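## Task

Bring one cardboard box from a lot 451 spot and one from a lot 434 spot to the desk. Each spot's lot is the number on the shelf edge directly beneath it, and spots may repeat a number. Both boxes must rest wholly on the desk with no part sticking out past an edge. All other cardboard boxes remain on their own shelves. A lot the storeroom lacks is skipped. The robot must not tip over or end up tilted.

## Robot and tools

Robot: a Hello Robot Stretch 3 with one arm. It has a two-wheeled base (0.33 m long, 0.34 m wide, rounded rear), a lift that rides a vertical mast, and a telescoping arm that points to the robot's right, with a wrist (yaw, pitch, roll) and a two-finger gripper. The base spins about a point midway between its wheels, 0.05 m behind its front edge. It cannot drive sideways, so to move the gripper forward or back you drive the base.

Frames: base frame has its origin on the floor between the wheels, x forward, y left, z up, in metres. hand_pose is reported in this frame, at the fingertip contact point. The odometry frame is where the base frame sat when the scene began; base_odometry counts wheel rotation only, so slip shows as travel. Headings are in radians, left positive.

Tool move: one action per call. Choose base, joints or both (plus optional speeds, pace, contact_limits), or servos alone.
- base: exactly one key. {"translate_m": d} is a relative drive from the current spot, metres, forward positive, -3 to 3. {"rotate_rad": d} is a relative spin in place, radians, left positive, -6.4 to 6.4.
- joints: absolute targets keyed by name, in one object: lift_m 0 to 1.1 (gripper height); arm_m 0 to 0.52 (extension); wrist_yaw_rad -1.345 to 4.42 (0 along the arm, positive toward the front); wrist_pitch_rad -1.57 to 0.451 (0 level, negative tips fingers down); wrist_roll_rad -2.911 to 2.918; gripper_m -0.089 to 0.179 (larger is wider; actual fingertip gap is 0.007 to 0.025 m below the value); head_pan_rad -3.953 to 1.73 (0 forward, -1.57 looks along the arm); head_tilt_rad -1.53 to 0.419 (negative down).
- speeds: per-key top speeds, no higher than max pace. pace: "default" or "max" (e.g. translate 0.12/0.30 m/s, lift 0.11/0.15 m/s, arm 0.14/0.40 m/s). The base is capped at 0.10 m/s and 0.63 rad/s unless lift_m < 0.30, arm_m < 0.03 and wrist_yaw_rad > 2.54.
- contact_limits: motor_effort percent, 1 to 100, where that motion halts with contact_stop. Allowed for arm_m (a number), lift_m ({"down": v, "up": v}; values under about 12 may trip in free air), translate_m and rotate_rad. Put each limit only in the same call that commands that motion. Base moves have no contact stop unless you give one.
- servos: "reboot" alone re-enables servos that shut off.
- cameras: list of head_camera, nav_camera, wrist_camera or all; [] for no images.
- blocking: true (default) waits until everything rests; false returns in about 0.5 s while motion continues, and a later move only overrides what it names.
Unknown keys make a call invalid; out-of-range values are refused, and a refusal or an uncommanded stop cancels the rest of that reply's move, wait and finished_scene calls. Each action lasts at most about 14 s before time_out.

wait {seconds 0-10, cameras}: commands nothing and reports state; returns early if running moves settle. stop {cameras}: brakes every running motion; braked joints read "stopped" and hold. zoom_image {camera, region [x0,y0,x1,y1]}: enlarges part of that camera's latest image, region up to 504x504 pixels. finished_scene {scene}: ends the current scene irreversibly; the goal must already hold without the robot.

Results: "move" reads done or the worst status. base_status/joint_status: done, moving, off_target (resting away from target, maybe still pushing), contact_stop (that joint goes slack until commanded again), time_out, torque_fault (wrist/head servo off, needs reboot). on_its_own describes uncommanded behaviour; "held at" is a target, not a reading. motor_effort is percent, positive toward higher values, bracket = peak of last action; a resting motor outside its rest range is likely loaded or pressing. lidar_m: 12 distances from the base origin, 30-degree sectors counter-clockwise from straight ahead (4th left, 7th behind, 10th right), sensed only at 0.17 m height; "-" means nothing or too close. wrist_depth_mm and head_depth_mm: 7x7 grids of median depth in mm. turned_by_wheels and turned_by_imu: rotation since last result; prefer imu if they disagree by over 0.15 rad. base_tilt: degrees, forward/right positive, a few degrees of bias. The "pictures" line lists which camera each image is. head_camera images arrive rotated (turn a quarter clockwise to view upright); nav_camera needs a quarter turn counterclockwise.

Gripping: command a gripper_m smaller than the object to hold it, and at least 0.05 more than its width to release. Readings do not confirm a grasp; resend if it slips.

Cautions: fold or unfold the wrist (yaw to 3.0) only with lift between 0.32 and 0.95, pitch -0.4 and roll near 0; with yaw below -0.4 keep pitch at -0.5 or lower. Do not push the arm into rigid things with the gripper above about 0.45 m, and do not drive while holding or pressing on something fixed: the robot can tip. Use a low lift down limit when lowering onto surfaces. Watch base_tilt and back off if it leans. Avoid dropping or throwing objects, slamming, hard collisions and prolonged pushing that faults servos. The robot keeps running any motion while the next call is being prepared.

Each tool is called by a JSON object that holds its "method" and its "body".

## Session

{"method": "move", "body": {"joints": {"head_pan_rad": -0.8, "head_tilt_rad": -0.25}, "pace": "max", "cameras": ["head_camera", "nav_camera"]}}

{"method": "move", "body": {"joints": {"head_pan_rad": 0.9}, "pace": "max", "cameras": ["nav_camera"]}}

{"method": "move", "body": {"joints": {"head_pan_rad": -2.6}, "pace": "max", "cameras": ["nav_camera"]}}

Scene clock: 0.83 s.
move: done
base_odometry: x=+0.000 y=+0.000 heading=+0.000
turned_by_wheels: +0.000
turned_by_imu: +0.000
base_tilt: forward=-0.4 right=-1.2
lidar_m: 0.73 0.73 0.86 1.54 2.67 1.26 1.01 1.12 1.83 1.63 1.40 0.83
head_depth_mm: 1709 1862 1924 1972 2019 2030 1667 / 1892 1951 2033 2099 2109 2105 1684 / 2016 1640 1710 1799 1899 1943 1671 / 1351 1385 1457 1532 1630 1730 1649 / 1110 1155 1200 1252 1309 1369 1444 / 957 987 1018 1059 1103 1152 1200 / 837 866 889 920 950 983 1020
base_status: not commanded
joint_positions: lift_m=+0.374 arm_m=+0.001 wrist_yaw_rad=+3.009 wrist_pitch_rad=-0.462 wrist_roll_rad=+0.000 gripper_m=+0.037 head_pan_rad=-0.822 head_tilt_rad=-0.250
joint_status: all done
measured_speeds: all 0
motor_effort: left_wheel=-0.2(0.7) right_wheel=+0.4(1.1) lift_m=+23.0(23.8) arm_m=-4.3(5.1) wrist_yaw_rad=+0.1(1.1) wrist_pitch_rad=+1.9(2.0) wrist_roll_rad=+0.1(0.2) gripper_m=+0.5(0.8) head_pan_rad=+0.8(4.7) head_tilt_rad=-3.6(8.1)
hand_pose: x=+0.0076 y=+0.0712 z=+0.3774 quat_wxyz=(+0.207, +0.697, +0.116, +0.676) (m; base frame)
wrist_depth_mm: - 139 - - - 922 710 / - 152 - - - 961 727 / - 169 962 - - 957 743 / 847 808 210 844 830 836 760 / 727 713 213 703 701 701 683 / 619 617 130 595 127 593 591 / 544 546 303 361 511 526 526
pictures: head_camera (sideways), nav_camera (sideways)
camera_calibration:
head_camera: T_world_to_cam=[[-0.167094, 0.111743, -0.979588, 1.29153], [0.760252, 0.647223, -0.055851, 0.0677088], [0.627771, -0.754066, -0.193099, 0.203061], [0, 0, 0, 1]] pos_world=[0.0368557, -0.0350206, 1.30816]
nav_camera: T_world_to_cam=[[0.163136, -0.15043, 0.975068, -1.22714], [-0.722917, -0.690785, 0.0143781, 0.0358646], [0.6714, -0.707239, -0.22144, 0.237341], [0, 0, 0, 1]] pos_world=[0.0667685, 0.00803252, 1.24859]

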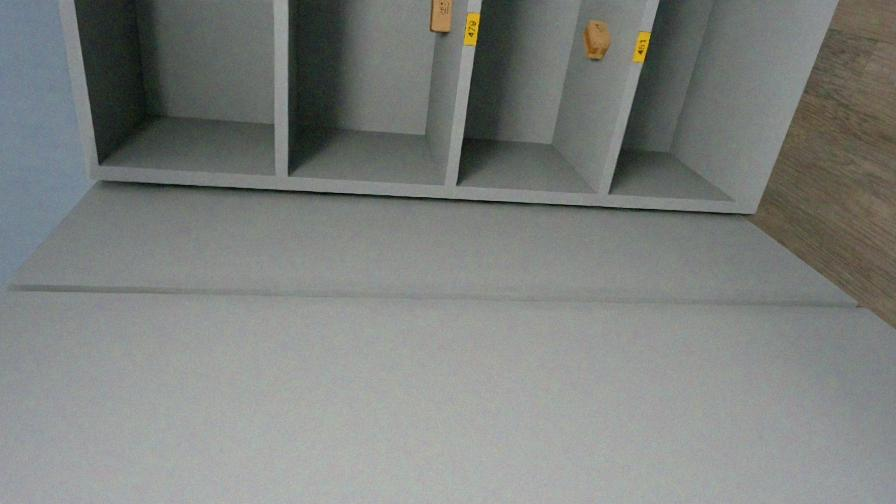

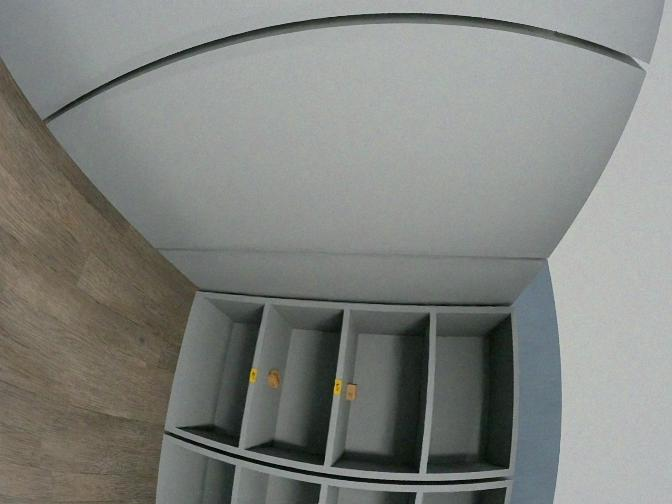

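Scene clock: 1.87 s.
move: done
base_odometry: x=+0.000 y=+0.000 heading=+0.000
turned_by_wheels: +0.000
turned_by_imu: +0.000
base_tilt: forward=-0.4 right=-1.3
lidar_m: 0.73 0.73 0.86 1.54 2.67 1.26 1.01 1.12 1.82 1.63 1.40 0.83
head_depth_mm: 650 667 684 703 723 743 765 / 697 715 735 757 781 808 837 / 757 777 802 828 857 883 911 / 816 846 874 906 945 975 1012 / 902 931 966 1006 1055 1101 1152 / 991 1034 1069 1124 1173 1228 1292 / 1100 1155 1217 1285 1353 1414 1478
base_status: not commanded
joint_positions: lift_m=+0.374 arm_m=+0.001 wrist_yaw_rad=+3.009 wrist_pitch_rad=-0.462 wrist_roll_rad=+0.000 gripper_m=+0.037 head_pan_rad=+0.938 head_tilt_rad=-0.250
joint_status: all done
measured_speeds: all 0
motor_effort: left_wheel=+0.0(1.0) right_wheel=+0.6(1.2) lift_m=+23.2(24.0) arm_m=-6.3(6.5) wrist_yaw_rad=-0.9(2.1) wrist_pitch_rad=+1.9(2.1) wrist_roll_rad=+0.1(0.3) gripper_m=+0.6(0.8) head_pan_rad=-3.0(5.0) head_tilt_rad=-3.6(3.7)
hand_pose: x=+0.0076 y=+0.0712 z=+0.3774 quat_wxyz=(+0.207, +0.697, +0.116, +0.676) (m; base frame)
wrist_depth_mm: - 139 - - - 905 706 / - 152 - - - 942 736 / - 169 972 - - 938 744 / 875 803 211 843 825 838 765 / 712 721 213 695 704 694 700 / 618 611 130 588 127 596 594 / 541 551 299 359 516 524 523
pictures: nav_camera (sideways)
camera_calibration:
nav_camera: T_world_to_cam=[[0.117329, 0.188922, 0.974958, -1.22672], [0.81449, -0.58, 0.0143713, 0.0264952], [0.56819, 0.792407, -0.221925, 0.238602], [0, 0, 0, 1]] pos_world=[-0.0132216, 0.0580516, 1.24857]

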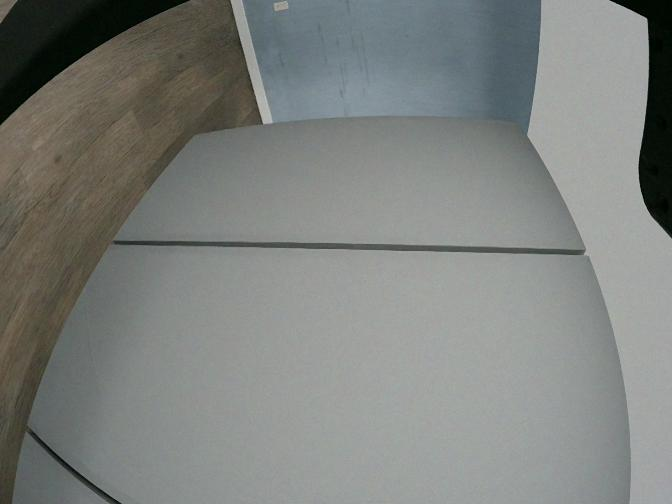

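Scene clock: 4.63 s.
move: done
base_odometry: x=+0.000 y=+0.000 heading=+0.000
turned_by_wheels: +0.000
turned_by_imu: +0.000
base_tilt: forward=-0.3 right=-1.2
lidar_m: 0.73 0.73 0.86 1.53 2.67 1.26 1.01 1.12 1.81 1.63 1.40 0.83
head_depth_mm: 1350 1387 1434 1486 1507 1010 1505 / 1374 1428 1466 1547 1538 1004 1227 / 1414 1472 1521 1577 1647 1051 1600 / 1447 1491 1572 1613 1698 1763 1644 / 1492 1548 1614 1675 1738 1818 1630 / 1531 1602 1682 1729 1816 1892 1638 / 1595 1639 1733 1792 1868 1954 1642
base_status: not commanded
joint_positions: lift_m=+0.374 arm_m=+0.001 wrist_yaw_rad=+3.009 wrist_pitch_rad=-0.462 wrist_roll_rad=+0.000 gripper_m=+0.037 head_pan_rad=-2.608 head_tilt_rad=-0.250
joint_status: all done
measured_speeds: translate_m=+0.000 rotate_rad=+0.000 lift_m=+0.000 arm_m=+0.000 wrist_yaw_rad=+0.000 wrist_pitch_rad=+0.000 wrist_roll_rad=+0.000 head_pan_rad=+0.024 head_tilt_rad=+0.000
motor_effort: left_wheel=-0.2(0.8) right_wheel=+0.3(1.1) lift_m=+23.1(24.2) arm_m=-10.5(11.0) wrist_yaw_rad=-0.6(1.5) wrist_pitch_rad=+1.9(2.0) wrist_roll_rad=+0.0(0.3) gripper_m=+0.5(1.0) head_pan_rad=+4.4(5.4) head_tilt_rad=-2.4(3.4)
hand_pose: x=+0.0076 y=+0.0712 z=+0.3774 quat_wxyz=(+0.207, +0.697, +0.116, +0.676) (m; base frame)
wrist_depth_mm: - 140 - - - 915 696 / - 152 - - - 941 726 / - 169 972 - - 974 748 / 874 792 211 842 838 843 756 / 720 711 214 707 702 691 687 / 615 604 130 592 127 596 597 / 542 550 302 361 513 520 527
pictures: nav_camera (sideways)
camera_calibration:
nav_camera: T_world_to_cam=[[-0.182457, -0.127509, 0.974911, -1.22483], [-0.520051, 0.854014, 0.0143684, 0.0346397], [-0.83442, -0.504382, -0.222132, 0.247427], [0, 0, 0, 1]] pos_world=[0.000993427, -0.0609625, 1.24856]

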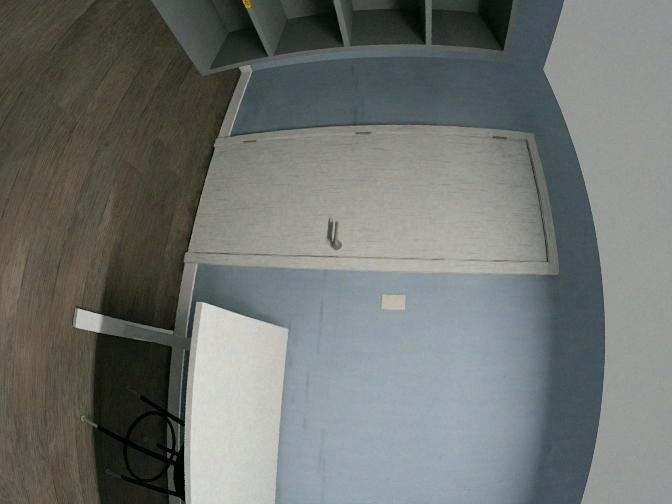

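{"method": "move", "body": {"joints": {"head_pan_rad": -1.3, "head_tilt_rad": -0.25}, "pace": "max", "cameras": ["head_camera", "nav_camera"]}}

Scene clock: 18.83 s.
move: done
base_odometry: x=+0.000 y=+0.000 heading=+0.000
turned_by_wheels: +0.000
turned_by_imu: +0.000
base_tilt: forward=-0.3 right=-1.2
lidar_m: 0.73 0.73 0.86 1.54 2.67 1.26 1.01 1.12 1.82 1.64 1.40 0.83
head_depth_mm: 1863 1923 1976 2049 2028 2132 1675 / 1833 1859 1945 2046 2021 2108 1676 / 1728 1932 1967 1838 1758 1831 1667 / 1740 1951 2016 2067 2118 2075 1640 / 1756 1946 2015 2087 2100 2072 1647 / 1773 1950 2037 2073 2103 2040 1644 / 1721 1726 1746 1778 1800 1861 1634
base_status: not commanded
joint_positions: lift_m=+0.374 arm_m=+0.001 wrist_yaw_rad=+3.009 wrist_pitch_rad=-0.462 wrist_roll_rad=+0.000 gripper_m=+0.037 head_pan_rad=-1.292 head_tilt_rad=-0.250
joint_status: all done
measured_speeds: translate_m=+0.000 rotate_rad=+0.000 lift_m=+0.000 arm_m=+0.000 wrist_yaw_rad=+0.000 wrist_pitch_rad=+0.000 wrist_roll_rad=+0.000 head_pan_rad=-0.024 head_tilt_rad=+0.000
motor_effort: left_wheel=-0.3(0.7) right_wheel=+0.0(0.9) lift_m=+23.9(24.8) arm_m=-13.1(13.7) wrist_yaw_rad=+0.8(1.8) wrist_pitch_rad=+1.8(2.0) wrist_roll_rad=+0.0(0.3) gripper_m=+0.3(1.1) head_pan_rad=-3.2(6.2) head_tilt_rad=-1.6(5.0)
hand_pose: x=+0.0076 y=+0.0712 z=+0.3774 quat_wxyz=(+0.207, +0.697, +0.116, +0.676) (m; base frame)
wrist_depth_mm: - 139 - - - 907 706 / - 153 - - - 962 717 / - 169 980 - - 960 747 / 864 790 210 847 825 820 763 / 716 707 212 701 698 694 690 / 619 624 130 597 127 600 595 / 546 547 302 360 518 522 523
pictures: head_camera (sideways), nav_camera (sideways)
camera_calibration:
head_camera: T_world_to_cam=[[-0.0985678, 0.175965, -0.979449, 1.29093], [0.970914, 0.232815, -0.055882, 0.0664641], [0.218198, -0.956469, -0.193795, 0.206464], [0, 0, 0, 1]] pos_world=[0.0176636, -0.0451558, 1.30813]
nav_camera: T_world_to_cam=[[0.0775193, -0.208662, 0.974911, -1.22642], [-0.957362, -0.288534, 0.0143684, 0.0373073], [0.278297, -0.934456, -0.222132, 0.240639], [0, 0, 0, 1]] pos_world=[0.0638184, -0.0202755, 1.24856]

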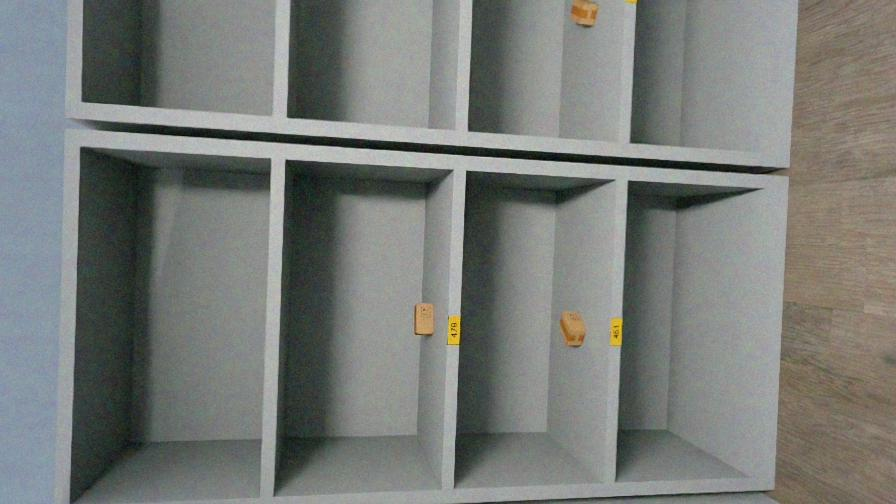

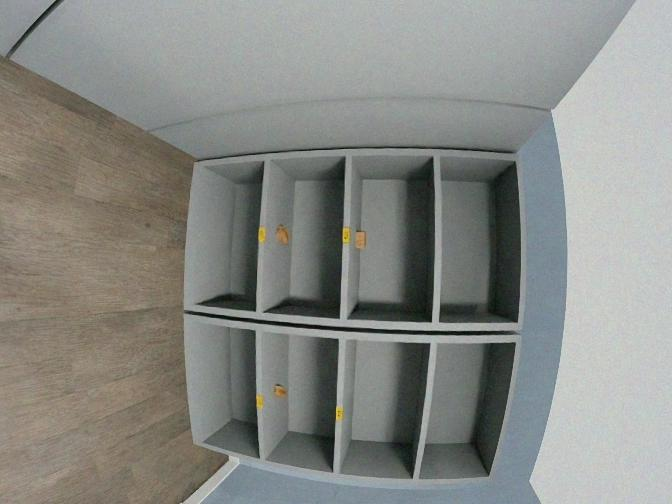

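{"method": "zoom_image", "body": {"camera": "head_camera", "region": [430, 300, 490, 360]}}

{"method": "zoom_image", "body": {"camera": "head_camera", "region": [590, 305, 640, 355]}}

{"method": "move", "body": {"joints": {"head_pan_rad": -1.75, "head_tilt_rad": -0.3}, "pace": "max", "cameras": ["head_camera"]}}

Scaled by 8.400 from the camera's 896x504 image, which has a finer 1280x720 frame.

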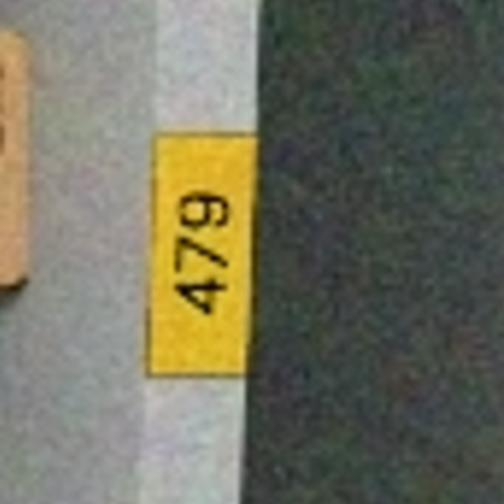

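Scaled by 10.080 from the camera's 896x504 image, which has a finer 1280x720 frame.

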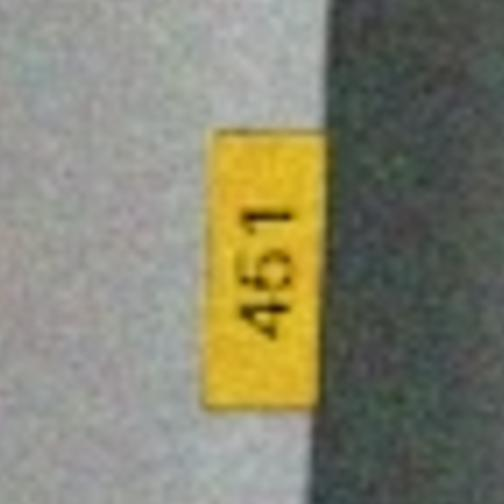

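Scene clock: 25.47 s.
move: done
base_odometry: x=+0.000 y=+0.000 heading=+0.000
turned_by_wheels: +0.000
turned_by_imu: +0.000
base_tilt: forward=-0.3 right=-1.2
lidar_m: 0.73 0.73 0.86 1.54 2.67 1.26 1.01 1.12 1.82 1.63 1.40 0.83
head_depth_mm: 2008 2047 2070 2127 2160 2072 1581 / 2210 2299 2390 2456 2557 2080 1595 / 2081 1971 2035 2093 2209 2068 1571 / 1910 2114 2265 2364 2373 2021 1569 / 1882 1995 2134 2240 2326 1971 1564 / 1773 1920 2024 2097 2164 1859 1547 / 1384 1464 1525 1615 1680 1803 1542
base_status: not commanded
joint_positions: lift_m=+0.374 arm_m=+0.001 wrist_yaw_rad=+3.009 wrist_pitch_rad=-0.462 wrist_roll_rad=+0.000 gripper_m=+0.037 head_pan_rad=-1.765 head_tilt_rad=-0.300
joint_status: all done
measured_speeds: all 0
motor_effort: left_wheel=-0.5(0.6) right_wheel=+0.2(1.2) lift_m=+24.7(25.2) arm_m=-12.8(13.6) wrist_yaw_rad=+0.3(1.5) wrist_pitch_rad=+1.9(2.0) wrist_roll_rad=-0.1(0.3) gripper_m=+0.1(0.8) head_pan_rad=-0.6(4.9) head_tilt_rad=-3.1(5.0)
hand_pose: x=+0.0076 y=+0.0712 z=+0.3774 quat_wxyz=(+0.207, +0.697, +0.116, +0.676) (m; base frame)
wrist_depth_mm: - 140 - - - 904 711 / - 152 - - - 970 738 / - 169 963 - - 950 757 / 874 785 210 849 842 827 760 / 719 711 212 704 694 694 695 / 627 611 130 588 127 595 588 / 541 550 302 358 521 517 522
pictures: head_camera (sideways)
camera_calibration:
head_camera: T_world_to_cam=[[0.00178788, 0.248731, -0.968571, 1.2761], [0.970818, -0.232706, -0.0579673, 0.0691758], [-0.23981, -0.940203, -0.241889, 0.271857], [0, 0, 0, 1]] pos_world=[-0.00424447, -0.0457064, 1.30576]

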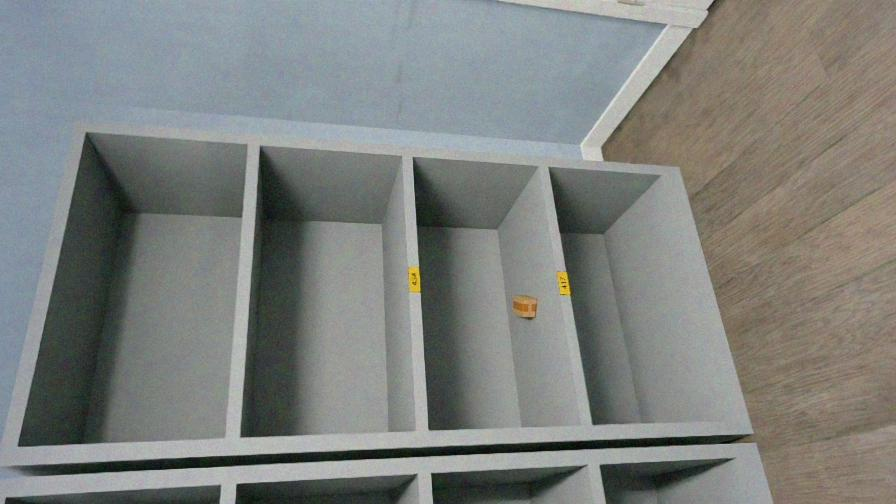

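{"method": "zoom_image", "body": {"camera": "head_camera", "region": [400, 262, 430, 292]}}

{"method": "zoom_image", "body": {"camera": "head_camera", "region": [548, 265, 578, 295]}}

{"method": "move", "body": {"joints": {"head_pan_rad": -1.3, "head_tilt_rad": -0.35}, "pace": "max", "cameras": ["head_camera"]}}

{"method": "zoom_image", "body": {"camera": "head_camera", "region": [534, 300, 584, 350]}}

Scaled by 16.800 from the camera's 896x504 image, which has a finer 1280x720 frame.

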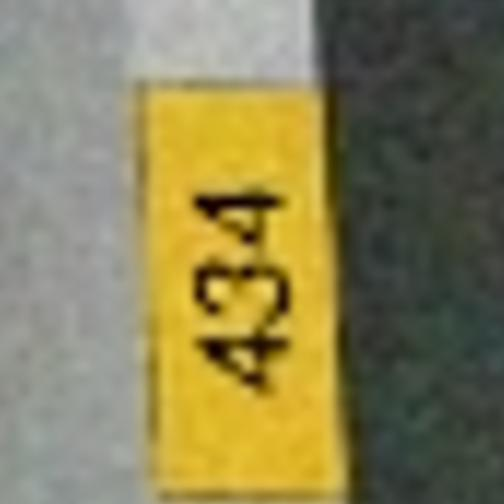

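Scaled by 16.800 from the camera's 896x504 image, which has a finer 1280x720 frame.

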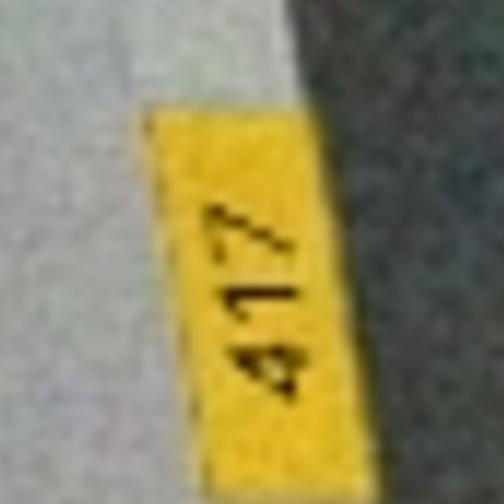

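Scene clock: 37.37 s.
move: done
base_odometry: x=+0.000 y=+0.000 heading=+0.000
turned_by_wheels: +0.000
turned_by_imu: +0.000
base_tilt: forward=-0.3 right=-1.1
lidar_m: 0.73 0.73 0.86 1.54 2.67 1.26 1.01 1.12 1.82 1.63 1.40 0.83
head_depth_mm: 1771 1856 1996 2124 2207 1897 1515 / 1412 1501 1983 2151 2189 1888 1512 / 1741 1868 1964 1936 1814 1852 1500 / 1798 1882 2002 2146 2274 1895 1494 / 1825 1903 2037 2123 2271 1902 1481 / 1831 1886 2005 2162 2235 1886 1482 / 1655 1672 1723 1758 1834 1831 1466
base_status: not commanded
joint_positions: lift_m=+0.374 arm_m=+0.001 wrist_yaw_rad=+3.009 wrist_pitch_rad=-0.462 wrist_roll_rad=+0.000 gripper_m=+0.037 head_pan_rad=-1.285 head_tilt_rad=-0.352
joint_status: all done
measured_speeds: all 0
motor_effort: left_wheel=-0.4(0.8) right_wheel=+0.0(0.7) lift_m=+24.4(25.6) arm_m=-12.5(13.2) wrist_yaw_rad=+0.2(1.6) wrist_pitch_rad=+1.9(2.0) wrist_roll_rad=+0.0(0.3) gripper_m=+0.5(0.8) head_pan_rad=+1.0(6.2) head_tilt_rad=-2.7(6.2)
hand_pose: x=+0.0076 y=+0.0712 z=+0.3774 quat_wxyz=(+0.207, +0.697, +0.116, +0.676) (m; base frame)
wrist_depth_mm: - 140 - - - 923 713 / - 152 - - - 950 724 / - 169 946 - - 959 745 / 862 795 209 845 836 824 760 / 726 715 213 703 704 688 679 / 616 610 130 587 127 604 596 / 543 546 304 361 518 526 519
pictures: head_camera (sideways)
camera_calibration:
head_camera: T_world_to_cam=[[-0.127488, 0.26966, -0.954479, 1.25847], [0.967655, 0.245032, -0.0600217, 0.0718657], [0.217693, -0.931259, -0.292177, 0.334518], [0, 0, 0, 1]] pos_world=[0.0180776, -0.045447, 1.30324]

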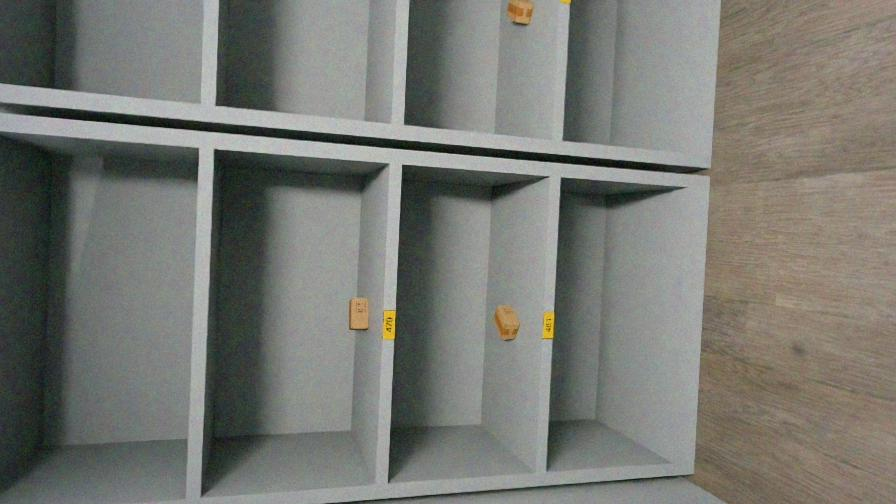

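Scaled by 10.080 from the camera's 896x504 image, which has a finer 1280x720 frame.

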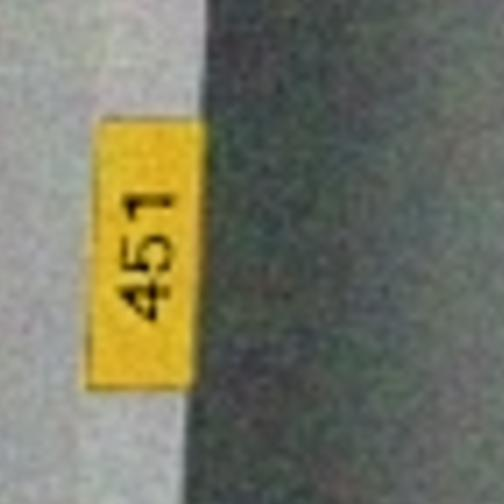

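{"method": "move", "body": {"base": {"rotate_rad": -1.131}, "joints": {"lift_m": 0.28}, "pace": "max", "cameras": []}}

{"method": "move", "body": {"base": {"translate_m": 1.049}, "pace": "max", "cameras": []}}

{"method": "move", "body": {"base": {"rotate_rad": 1.379}, "joints": {"lift_m": 0.48, "wrist_pitch_rad": -0.4, "head_pan_rad": -1.6, "head_tilt_rad": -0.5}, "pace": "max", "cameras": []}}

{"method": "move", "body": {"joints": {"wrist_yaw_rad": 0.0, "gripper_m": 0.17}, "pace": "max", "cameras": []}}

{"method": "move", "body": {"joints": {"wrist_pitch_rad": -0.3}, "cameras": ["head_camera", "wrist_camera"]}}

Scene clock: 175.73 s.
move: done
base_odometry: x=+0.000 y=+0.000 heading=-1.131
turned_by_wheels: -1.131
turned_by_imu: -1.109
base_tilt: forward=-0.3 right=-1.3
lidar_m: 1.58 0.86 0.73 0.73 0.83 1.37 2.67 1.26 1.01 1.12 1.75 1.64
head_depth_mm: 1324 1378 1456 1513 1321 910 1434 / 1371 1440 1525 1592 1703 1770 1508 / 1437 1512 1589 1669 1776 1856 1493 / 1506 1589 1677 1784 1904 1922 1497 / 1607 1679 1784 1905 2031 1914 1487 / 1680 1804 1929 2038 2194 1894 1480 / 1823 1941 2067 2238 2346 1889 1473
base_status: done
joint_positions: lift_m=+0.280 arm_m=+0.001 wrist_yaw_rad=+3.009 wrist_pitch_rad=-0.463 wrist_roll_rad=+0.000 gripper_m=+0.037 head_pan_rad=-1.300 head_tilt_rad=-0.350
joint_status: all done
measured_speeds: all 0
motor_effort: left_wheel=+5.9(14.4) right_wheel=-9.1(14.6) lift_m=+30.4(31.0) arm_m=-12.6(13.2) wrist_yaw_rad=+0.1(1.7) wrist_pitch_rad=+2.1(2.2) wrist_roll_rad=-0.1(0.3) gripper_m=+0.3(0.9) head_pan_rad=-2.6(3.7) head_tilt_rad=+4.9(5.8)
hand_pose: x=+0.0076 y=+0.0711 z=+0.2828 quat_wxyz=(+0.208, +0.697, +0.117, +0.676) (m; base frame)
wrist_depth_mm: 847 140 755 755 718 702 679 / 945 153 834 834 788 766 744 / 877 169 769 853 828 815 790 / 702 649 210 677 684 660 657 / 588 578 213 550 568 563 560 / 499 302 130 290 127 481 476 / 266 264 250 261 405 425 423
pictures: none
No camera images: "cameras" was empty.

Scene clock: 180.57 s.
move: done
base_odometry: x=+0.447 y=-0.949 heading=-1.130
turned_by_wheels: +0.000
turned_by_imu: +0.000
base_tilt: forward=-0.3 right=-1.2
lidar_m: 0.94 0.60 0.50 0.50 0.57 0.96 3.68 1.67 1.78 1.47 0.73 0.76
head_depth_mm: 1508 1570 1646 1723 1814 1882 1513 / 1594 1663 1745 1833 1952 1959 1512 / 1653 1730 1840 1955 2071 1929 1499 / 1309 1367 1449 1519 1619 1730 1484 / 1368 1429 1542 1491 1582 1658 1440 / 1398 1408 1562 1163 1551 1164 1379 / 1229 1221 1342 1041 1406 1120 960
base_status: done
joint_positions: lift_m=+0.280 arm_m=+0.001 wrist_yaw_rad=+3.009 wrist_pitch_rad=-0.463 wrist_roll_rad=+0.000 gripper_m=+0.037 head_pan_rad=-1.300 head_tilt_rad=-0.350
joint_status: not commanded
measured_speeds: all 0
motor_effort: left_wheel=+6.4(16.1) right_wheel=+0.4(10.8) lift_m=+24.2(30.8) arm_m=-8.9(12.8) wrist_yaw_rad=-0.6(1.5) wrist_pitch_rad=+2.1(2.2) wrist_roll_rad=-0.2(0.4) gripper_m=+0.2(1.0) head_pan_rad=-1.9(3.2) head_tilt_rad=+5.1(5.9)
hand_pose: x=+0.0076 y=+0.0711 z=+0.2828 quat_wxyz=(+0.208, +0.697, +0.117, +0.676) (m; base frame)
wrist_depth_mm: 583 139 530 522 504 487 476 / 637 152 577 576 558 538 518 / 722 170 634 635 621 591 570 / 704 641 210 686 652 641 628 / 581 575 213 542 565 566 557 / 505 302 130 290 127 481 484 / 265 265 252 260 404 427 421
pictures: none
No camera images: "cameras" was empty.

Scene clock: 183.37 s.
move: done
base_odometry: x=+0.447 y=-0.949 heading=+0.248
turned_by_wheels: +1.379
turned_by_imu: +1.357
base_tilt: forward=-0.4 right=-1.1
lidar_m: 0.50 0.52 0.72 2.08 1.85 1.67 1.77 1.47 0.73 1.06 0.70 0.52
head_depth_mm: 839 950 1009 745 1051 943 961 / 865 947 1022 738 1213 972 1198 / 873 946 1015 729 1207 968 1190 / 872 945 1018 721 1200 957 1188 / 870 939 1011 711 1196 956 1180 / 874 940 1011 704 1197 948 1171 / 867 935 996 695 1187 944 1177
base_status: done
joint_positions: lift_m=+0.480 arm_m=+0.001 wrist_yaw_rad=+3.009 wrist_pitch_rad=-0.419 wrist_roll_rad=+0.000 gripper_m=+0.037 head_pan_rad=-1.601 head_tilt_rad=-0.500
joint_status: all done
measured_speeds: all 0
motor_effort: left_wheel=-5.9(15.6) right_wheel=+7.4(12.3) lift_m=+23.1(33.8) arm_m=-12.8(13.2) wrist_yaw_rad=+0.0(1.9) wrist_pitch_rad=+3.1(5.8) wrist_roll_rad=-0.2(0.3) gripper_m=+0.2(1.1) head_pan_rad=+3.3(5.3) head_tilt_rad=-3.8(5.8)
hand_pose: x=+0.0083 y=+0.0768 z=+0.4924 quat_wxyz=(+0.193, +0.699, +0.101, +0.681) (m; base frame)
wrist_depth_mm: - 140 - - - 932 597 / - 151 - - - 832 602 / - 165 - - - 888 614 / - - 211 - - 901 617 / 925 894 204 883 893 860 623 / 783 773 132 745 127 755 629 / 677 680 273 671 638 648 628
pictures: none
No camera images: "cameras" was empty.

Scene clock: 185.23 s.
move: done
base_odometry: x=+0.447 y=-0.949 heading=+0.248
turned_by_wheels: +0.000
turned_by_imu: +0.000
base_tilt: forward=-0.2 right=-1.1
lidar_m: 0.50 0.52 0.72 2.08 1.85 1.67 1.77 1.48 0.73 1.06 0.70 0.52
head_depth_mm: 841 949 1009 745 1049 946 968 / 869 949 1020 737 1219 965 1199 / 873 946 1019 726 1207 965 1192 / 872 943 1016 718 1196 962 1189 / 874 943 1015 713 1200 951 1184 / 872 941 1006 704 1190 949 1166 / 864 938 994 697 1189 939 1175
base_status: not commanded
joint_positions: lift_m=+0.480 arm_m=+0.001 wrist_yaw_rad=+0.003 wrist_pitch_rad=-0.419 wrist_roll_rad=+0.000 gripper_m=+0.170 head_pan_rad=-1.600 head_tilt_rad=-0.500
joint_status: all done
measured_speeds: all 0
motor_effort: left_wheel=-6.0(6.5) right_wheel=+6.9(8.3) lift_m=+23.6(24.1) arm_m=-11.6(13.4) wrist_yaw_rad=-3.1(7.4) wrist_pitch_rad=+3.0(3.2) wrist_roll_rad=+0.1(0.3) gripper_m=+0.5(82.7) head_pan_rad=+3.6(4.0) head_tilt_rad=-3.5(4.6)
hand_pose: x=-0.0208 y=-0.3698 z=+0.4924 quat_wxyz=(+0.692, +0.148, -0.691, -0.146) (m; base frame)
wrist_depth_mm: 405 394 387 381 374 369 357 / 512 369 358 351 346 344 493 / 559 701 - - - 796 544 / 570 731 - - - 787 543 / 557 147 - - - 148 513 / 117 127 - - - 135 119 / 117 657 653 649 637 635 109
pictures: none
No camera images: "cameras" was empty.

Scene clock: 185.97 s.
move: done
base_odometry: x=+0.447 y=-0.949 heading=+0.248
turned_by_wheels: +0.000
turned_by_imu: +0.000
base_tilt: forward=-0.3 right=-1.3
lidar_m: 0.50 0.52 0.72 2.07 1.86 1.67 1.77 1.47 0.73 1.06 0.70 0.52
head_depth_mm: 843 953 1011 743 1050 945 969 / 869 948 1024 738 1217 973 1197 / 877 945 1017 731 1208 964 1195 / 868 942 1015 723 1203 959 1178 / 869 940 1008 711 1197 955 1177 / 865 937 1007 706 1193 950 1170 / 869 935 991 696 1193 940 1168
base_status: not commanded
joint_positions: lift_m=+0.480 arm_m=+0.001 wrist_yaw_rad=+0.003 wrist_pitch_rad=-0.322 wrist_roll_rad=+0.000 gripper_m=+0.170 head_pan_rad=-1.600 head_tilt_rad=-0.500
joint_status: all done
measured_speeds: all 0
motor_effort: left_wheel=-5.5(6.3) right_wheel=+7.4(7.8) lift_m=+23.7(24.5) arm_m=-11.9(12.7) wrist_yaw_rad=-3.5(4.4) wrist_pitch_rad=+3.5(4.7) wrist_roll_rad=+0.1(0.3) gripper_m=+0.4(1.1) head_pan_rad=+3.7(4.0) head_tilt_rad=-3.5(4.0)
hand_pose: x=-0.0208 y=-0.3810 z=+0.5148 quat_wxyz=(+0.698, +0.115, -0.697, -0.112) (m; base frame)
wrist_depth_mm: 544 687 702 506 671 658 555 / 399 398 392 387 381 377 376 / 533 659 - - - 740 494 / 565 692 - - - 789 544 / 542 148 - - - 731 513 / 117 127 - - - 135 119 / 117 119 - - - - 109
pictures: head_camera (sideways), wrist_camera
camera_calibration:
head_camera: T_world_to_cam=[[-0.033617, 0.433904, -0.900332, 1.18723], [0.996226, -0.0575838, -0.0649494, 0.0780947], [-0.0800263, -0.899117, -0.430331, 0.516125], [0, 0, 0, 1]] pos_world=[0.00341478, -0.0465894, 1.29608]
wrist_camera: T_world_to_cam=[[-0.998867, -0.0423039, -0.0217948, -0.0189823], [-0.0022807, 0.500017, -0.866013, 0.668866], [0.0475334, -0.864982, -0.499547, 0.0947663], [0, 0, 0, 1]] pos_world=[-0.0219399, -0.253276, 0.626173]

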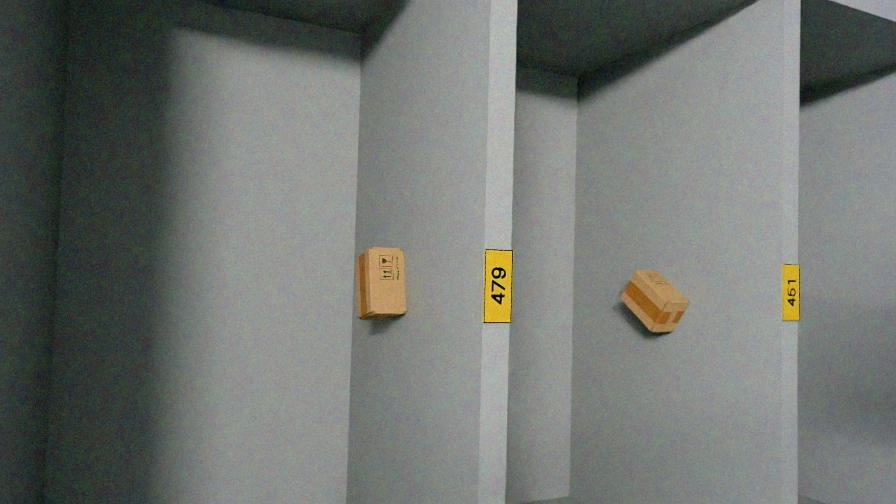

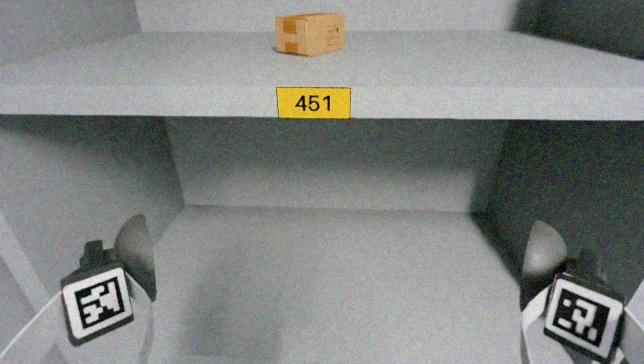

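{"method": "zoom_image", "body": {"camera": "wrist_camera", "region": [250, 0, 370, 70]}}

{"method": "zoom_image", "body": {"camera": "head_camera", "region": [600, 250, 710, 350]}}

Scaled by 4.200.

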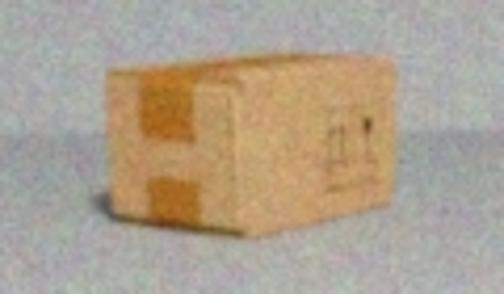

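Scaled by 4.582 from the camera's 896x504 image, which has a finer 1280x720 frame.

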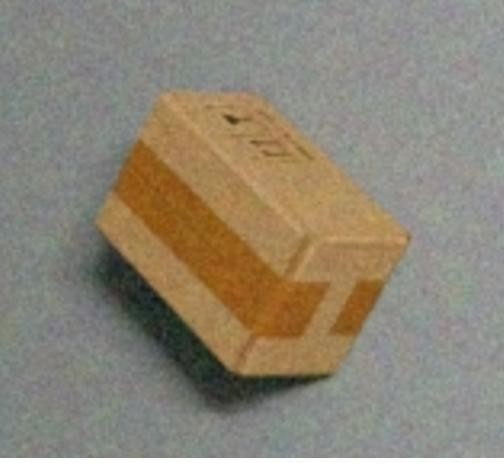

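{"method": "move", "body": {"base": {"translate_m": 0.13}, "joints": {"lift_m": 0.66, "wrist_yaw_rad": -0.38, "arm_m": 0.2}, "pace": "max", "cameras": ["wrist_camera"]}}

Scene clock: 307.00 s.
move: done
base_odometry: x=+0.573 y=-0.917 heading=+0.248
turned_by_wheels: +0.000
turned_by_imu: -0.001
base_tilt: forward=-0.3 right=-1.2
lidar_m: 0.37 0.39 0.53 1.54 1.94 1.78 1.90 0.85 0.81 1.06 0.52 0.38
head_depth_mm: 846 954 1024 745 1222 977 1203 / 872 950 1028 736 1208 969 859 / 872 950 1020 728 1206 964 450 / 872 949 1017 718 1198 958 452 / 872 945 1014 713 1199 951 1180 / 868 942 1010 704 1192 948 1178 / 854 913 950 695 990 915 962
base_status: done
joint_positions: lift_m=+0.660 arm_m=+0.200 wrist_yaw_rad=-0.377 wrist_pitch_rad=-0.320 wrist_roll_rad=+0.000 gripper_m=+0.170 head_pan_rad=-1.600 head_tilt_rad=-0.500
joint_status: all done
measured_speeds: all 0
motor_effort: left_wheel=+4.6(8.2) right_wheel=+3.5(12.2) lift_m=+28.0(33.9) arm_m=+12.2(15.1) wrist_yaw_rad=-2.9(6.2) wrist_pitch_rad=+3.1(3.5) wrist_roll_rad=+0.2(0.3) gripper_m=+0.3(1.0) head_pan_rad=+3.4(3.9) head_tilt_rad=-2.0(2.9)
hand_pose: x=-0.1083 y=-0.5640 z=+0.6953 quat_wxyz=(+0.665, -0.020, -0.706, -0.242) (m; base frame)
wrist_depth_mm: 487 519 552 - - 578 444 / 522 548 - - 726 607 453 / 552 - - 666 702 627 468 / 536 561 563 555 551 554 479 / 449 425 407 438 436 435 431 / 118 142 364 361 360 337 119 / 117 303 311 309 318 681 109
pictures: wrist_camera
camera_calibration:
wrist_camera: T_world_to_cam=[[-0.943146, 0.331668, -0.0217137, 0.106634], [0.182931, 0.463427, -0.867047, 0.916632], [-0.27751, -0.821724, -0.497752, 0.018727], [0, 0, 0, 1]] pos_world=[-0.0619127, -0.444771, 0.8064]

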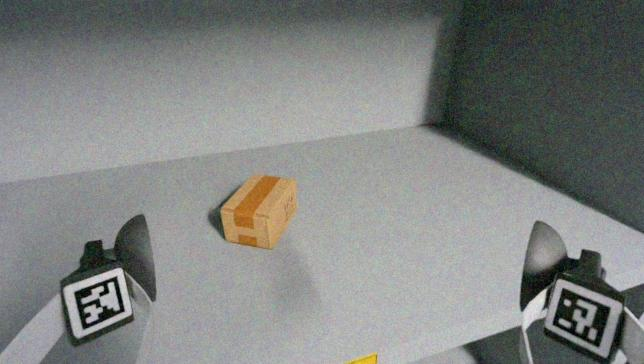

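{"method": "move", "body": {"joints": {"arm_m": 0.456, "wrist_yaw_rad": -0.39}, "speeds": {"arm_m": 0.2}, "cameras": []}}

{"method": "move", "body": {"joints": {"lift_m": 0.528}, "contact_limits": {"lift_m": {"down": 15}}, "cameras": ["wrist_camera"]}}

Scene clock: 338.80 s.
move: done
base_odometry: x=+0.573 y=-0.917 heading=+0.248
turned_by_wheels: +0.000
turned_by_imu: +0.000
base_tilt: forward=-0.3 right=-1.2
lidar_m: 0.37 0.39 0.54 1.53 1.94 1.78 1.90 0.85 0.81 1.06 0.52 0.38
head_depth_mm: 846 955 1028 744 1227 978 1199 / 877 949 1028 736 1218 967 856 / 873 951 1019 726 1195 580 850 / 870 945 1021 718 701 896 1184 / 872 942 1012 710 1196 951 1172 / 865 939 1007 702 1200 951 1173 / 858 913 948 695 992 911 959
base_status: not commanded
joint_positions: lift_m=+0.660 arm_m=+0.456 wrist_yaw_rad=-0.387 wrist_pitch_rad=-0.320 wrist_roll_rad=+0.000 gripper_m=+0.170 head_pan_rad=-1.600 head_tilt_rad=-0.500
joint_status: all done
measured_speeds: all 0
motor_effort: left_wheel=+5.0(5.0) right_wheel=+3.9(4.5) lift_m=+25.2(25.8) arm_m=+12.9(15.7) wrist_yaw_rad=-2.8(5.6) wrist_pitch_rad=+3.2(3.3) wrist_roll_rad=-0.1(0.3) gripper_m=+0.5(1.2) head_pan_rad=+2.8(3.4) head_tilt_rad=+0.8(1.6)
hand_pose: x=-0.1105 y=-0.8192 z=+0.6953 quat_wxyz=(+0.664, -0.024, -0.706, -0.245) (m; base frame)
wrist_depth_mm: 286 302 326 353 382 420 438 / 301 320 348 378 417 461 459 / 319 342 374 409 455 502 465 / 339 367 403 443 498 530 471 / 359 384 419 439 436 434 435 / 117 142 365 362 361 334 120 / 117 302 308 309 307 297 109
pictures: none
No camera images: "cameras" was empty.

Scene clock: 340.83 s.
move: done
base_odometry: x=+0.573 y=-0.917 heading=+0.248
turned_by_wheels: +0.000
turned_by_imu: +0.000
base_tilt: forward=-0.4 right=-1.1
lidar_m: 0.37 0.39 0.54 1.53 1.94 1.78 1.90 0.85 0.81 1.06 0.52 0.38
head_depth_mm: 849 948 1025 748 1223 978 1195 / 872 951 1023 732 1217 968 1196 / 878 949 1018 727 1201 904 597 / 873 945 1017 718 1201 740 1182 / 869 939 1015 712 1194 951 1173 / 869 942 1009 703 1191 951 1167 / 862 916 948 695 990 915 961
base_status: not commanded
joint_positions: lift_m=+0.528 arm_m=+0.456 wrist_yaw_rad=-0.387 wrist_pitch_rad=-0.320 wrist_roll_rad=+0.000 gripper_m=+0.170 head_pan_rad=-1.600 head_tilt_rad=-0.500
joint_status: all done
measured_speeds: all 0
motor_effort: left_wheel=+4.8(5.0) right_wheel=+3.2(4.8) lift_m=+23.6(26.2) arm_m=+12.6(13.5) wrist_yaw_rad=-3.8(4.4) wrist_pitch_rad=+3.1(3.3) wrist_roll_rad=+0.0(0.3) gripper_m=+0.7(1.1) head_pan_rad=+2.6(3.2) head_tilt_rad=+1.6(1.7)
contact_limits: lift_m down 15 (down: maximum 72; up: maximum 65)
hand_pose: x=-0.1105 y=-0.8192 z=+0.5633 quat_wxyz=(+0.664, -0.024, -0.706, -0.245) (m; base frame)
wrist_depth_mm: 284 302 326 354 386 419 439 / 301 320 348 380 414 463 454 / 321 339 356 381 375 373 367 / 285 283 283 178 279 276 276 / 225 215 215 141 212 211 218 / 123 142 126 117 177 176 119 / 117 153 130 116 152 151 109
pictures: wrist_camera
camera_calibration:
wrist_camera: T_world_to_cam=[[-0.939872, 0.340837, -0.0217137, 0.194255], [0.187435, 0.461624, -0.867047, 0.91983], [-0.285498, -0.818983, -0.497752, -0.255863], [0, 0, 0, 1]] pos_world=[-0.0628828, -0.700372, 0.674398]

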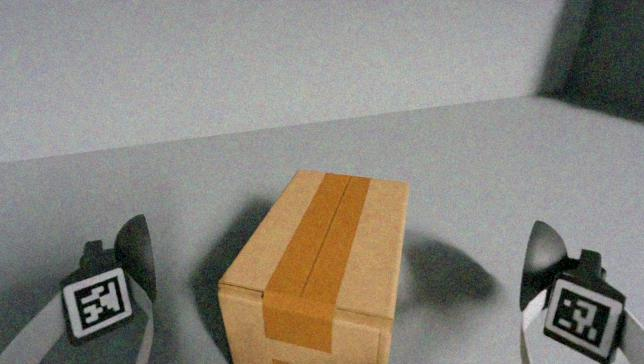

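{"method": "move", "body": {"joints": {"gripper_m": 0.07}, "cameras": []}}

{"method": "move", "body": {"joints": {"gripper_m": 0.04}, "cameras": ["wrist_camera"]}}

Scene clock: 350.40 s.
move: done
base_odometry: x=+0.573 y=-0.917 heading=+0.248
turned_by_wheels: +0.000
turned_by_imu: +0.000
base_tilt: forward=-0.4 right=-1.2
lidar_m: 0.37 0.39 0.53 1.54 1.94 1.77 1.90 0.85 0.81 1.06 0.52 0.38
head_depth_mm: 846 948 1028 747 1226 975 1201 / 875 950 1017 732 1211 971 1195 / 874 948 1018 727 1209 911 598 / 872 943 1021 718 1197 740 1184 / 869 946 1017 711 1194 953 1180 / 868 941 1002 704 1195 947 1169 / 858 914 950 694 990 913 961
base_status: not commanded
joint_positions: lift_m=+0.528 arm_m=+0.456 wrist_yaw_rad=-0.387 wrist_pitch_rad=-0.320 wrist_roll_rad=+0.000 gripper_m=+0.070 head_pan_rad=-1.600 head_tilt_rad=-0.500
joint_status: all done
measured_speeds: all 0
motor_effort: left_wheel=+4.5(4.9) right_wheel=+3.6(5.0) lift_m=+23.8(24.0) arm_m=+9.5(10.6) wrist_yaw_rad=-2.6(4.0) wrist_pitch_rad=+3.1(3.3) wrist_roll_rad=-0.2(0.3) gripper_m=-2.4(82.5) head_pan_rad=+1.9(2.3) head_tilt_rad=+2.7(3.4)
contact_limits: lift_m down 15 (down: maximum 72; up: maximum 65)
hand_pose: x=-0.1105 y=-0.8192 z=+0.5633 quat_wxyz=(+0.664, -0.024, -0.706, -0.245) (m; base frame)
wrist_depth_mm: 284 302 326 352 384 424 442 / 300 319 348 377 417 459 453 / 318 337 360 378 377 377 370 / 286 283 283 187 263 277 275 / 226 224 155 141 148 219 219 / 187 185 129 125 125 177 182 / 159 111 149 134 130 122 155
pictures: none
No camera images: "cameras" was empty.

Scene clock: 351.23 s.
move: done
base_odometry: x=+0.573 y=-0.917 heading=+0.248
turned_by_wheels: +0.000
turned_by_imu: +0.000
base_tilt: forward=-0.3 right=-1.2
lidar_m: 0.37 0.39 0.53 1.53 1.94 1.78 1.90 0.85 0.81 1.06 0.52 0.38
head_depth_mm: 847 954 1023 745 1220 978 1199 / 875 950 1023 735 1213 969 1196 / 874 944 1023 728 1201 903 597 / 870 945 1017 718 1204 737 1178 / 869 941 1011 708 1199 947 1174 / 868 941 1008 703 1189 947 1169 / 859 914 946 696 989 911 959
base_status: not commanded
joint_positions: lift_m=+0.528 arm_m=+0.456 wrist_yaw_rad=-0.387 wrist_pitch_rad=-0.320 wrist_roll_rad=+0.000 gripper_m=+0.041 head_pan_rad=-1.600 head_tilt_rad=-0.500
joint_status: all done
measured_speeds: all 0
motor_effort: left_wheel=+4.9(5.1) right_wheel=+3.3(4.4) lift_m=+23.3(24.0) arm_m=+8.4(9.2) wrist_yaw_rad=-2.8(4.1) wrist_pitch_rad=+3.2(3.3) wrist_roll_rad=-0.1(0.2) gripper_m=-10.9(81.8) head_pan_rad=+1.9(2.2) head_tilt_rad=+2.6(3.9)
contact_limits: lift_m down 15 (down: maximum 72; up: maximum 65)
hand_pose: x=-0.1105 y=-0.8192 z=+0.5633 quat_wxyz=(+0.664, -0.024, -0.706, -0.245) (m; base frame)
wrist_depth_mm: 286 302 326 352 386 422 441 / 300 321 351 379 418 457 453 / 321 337 356 378 374 372 368 / 285 285 283 178 264 276 275 / 226 225 157 141 148 219 219 / 186 185 131 128 125 176 182 / 158 114 149 142 147 147 155
pictures: wrist_camera
camera_calibration:
wrist_camera: T_world_to_cam=[[-0.939793, 0.341054, -0.0217138, 0.194387], [0.187542, 0.461581, -0.867047, 0.919805], [-0.285687, -0.818917, -0.497752, -0.255828], [0, 0, 0, 1]] pos_world=[-0.0629058, -0.700362, 0.674396]

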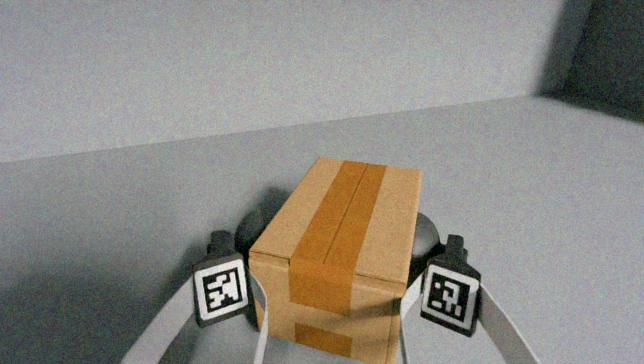

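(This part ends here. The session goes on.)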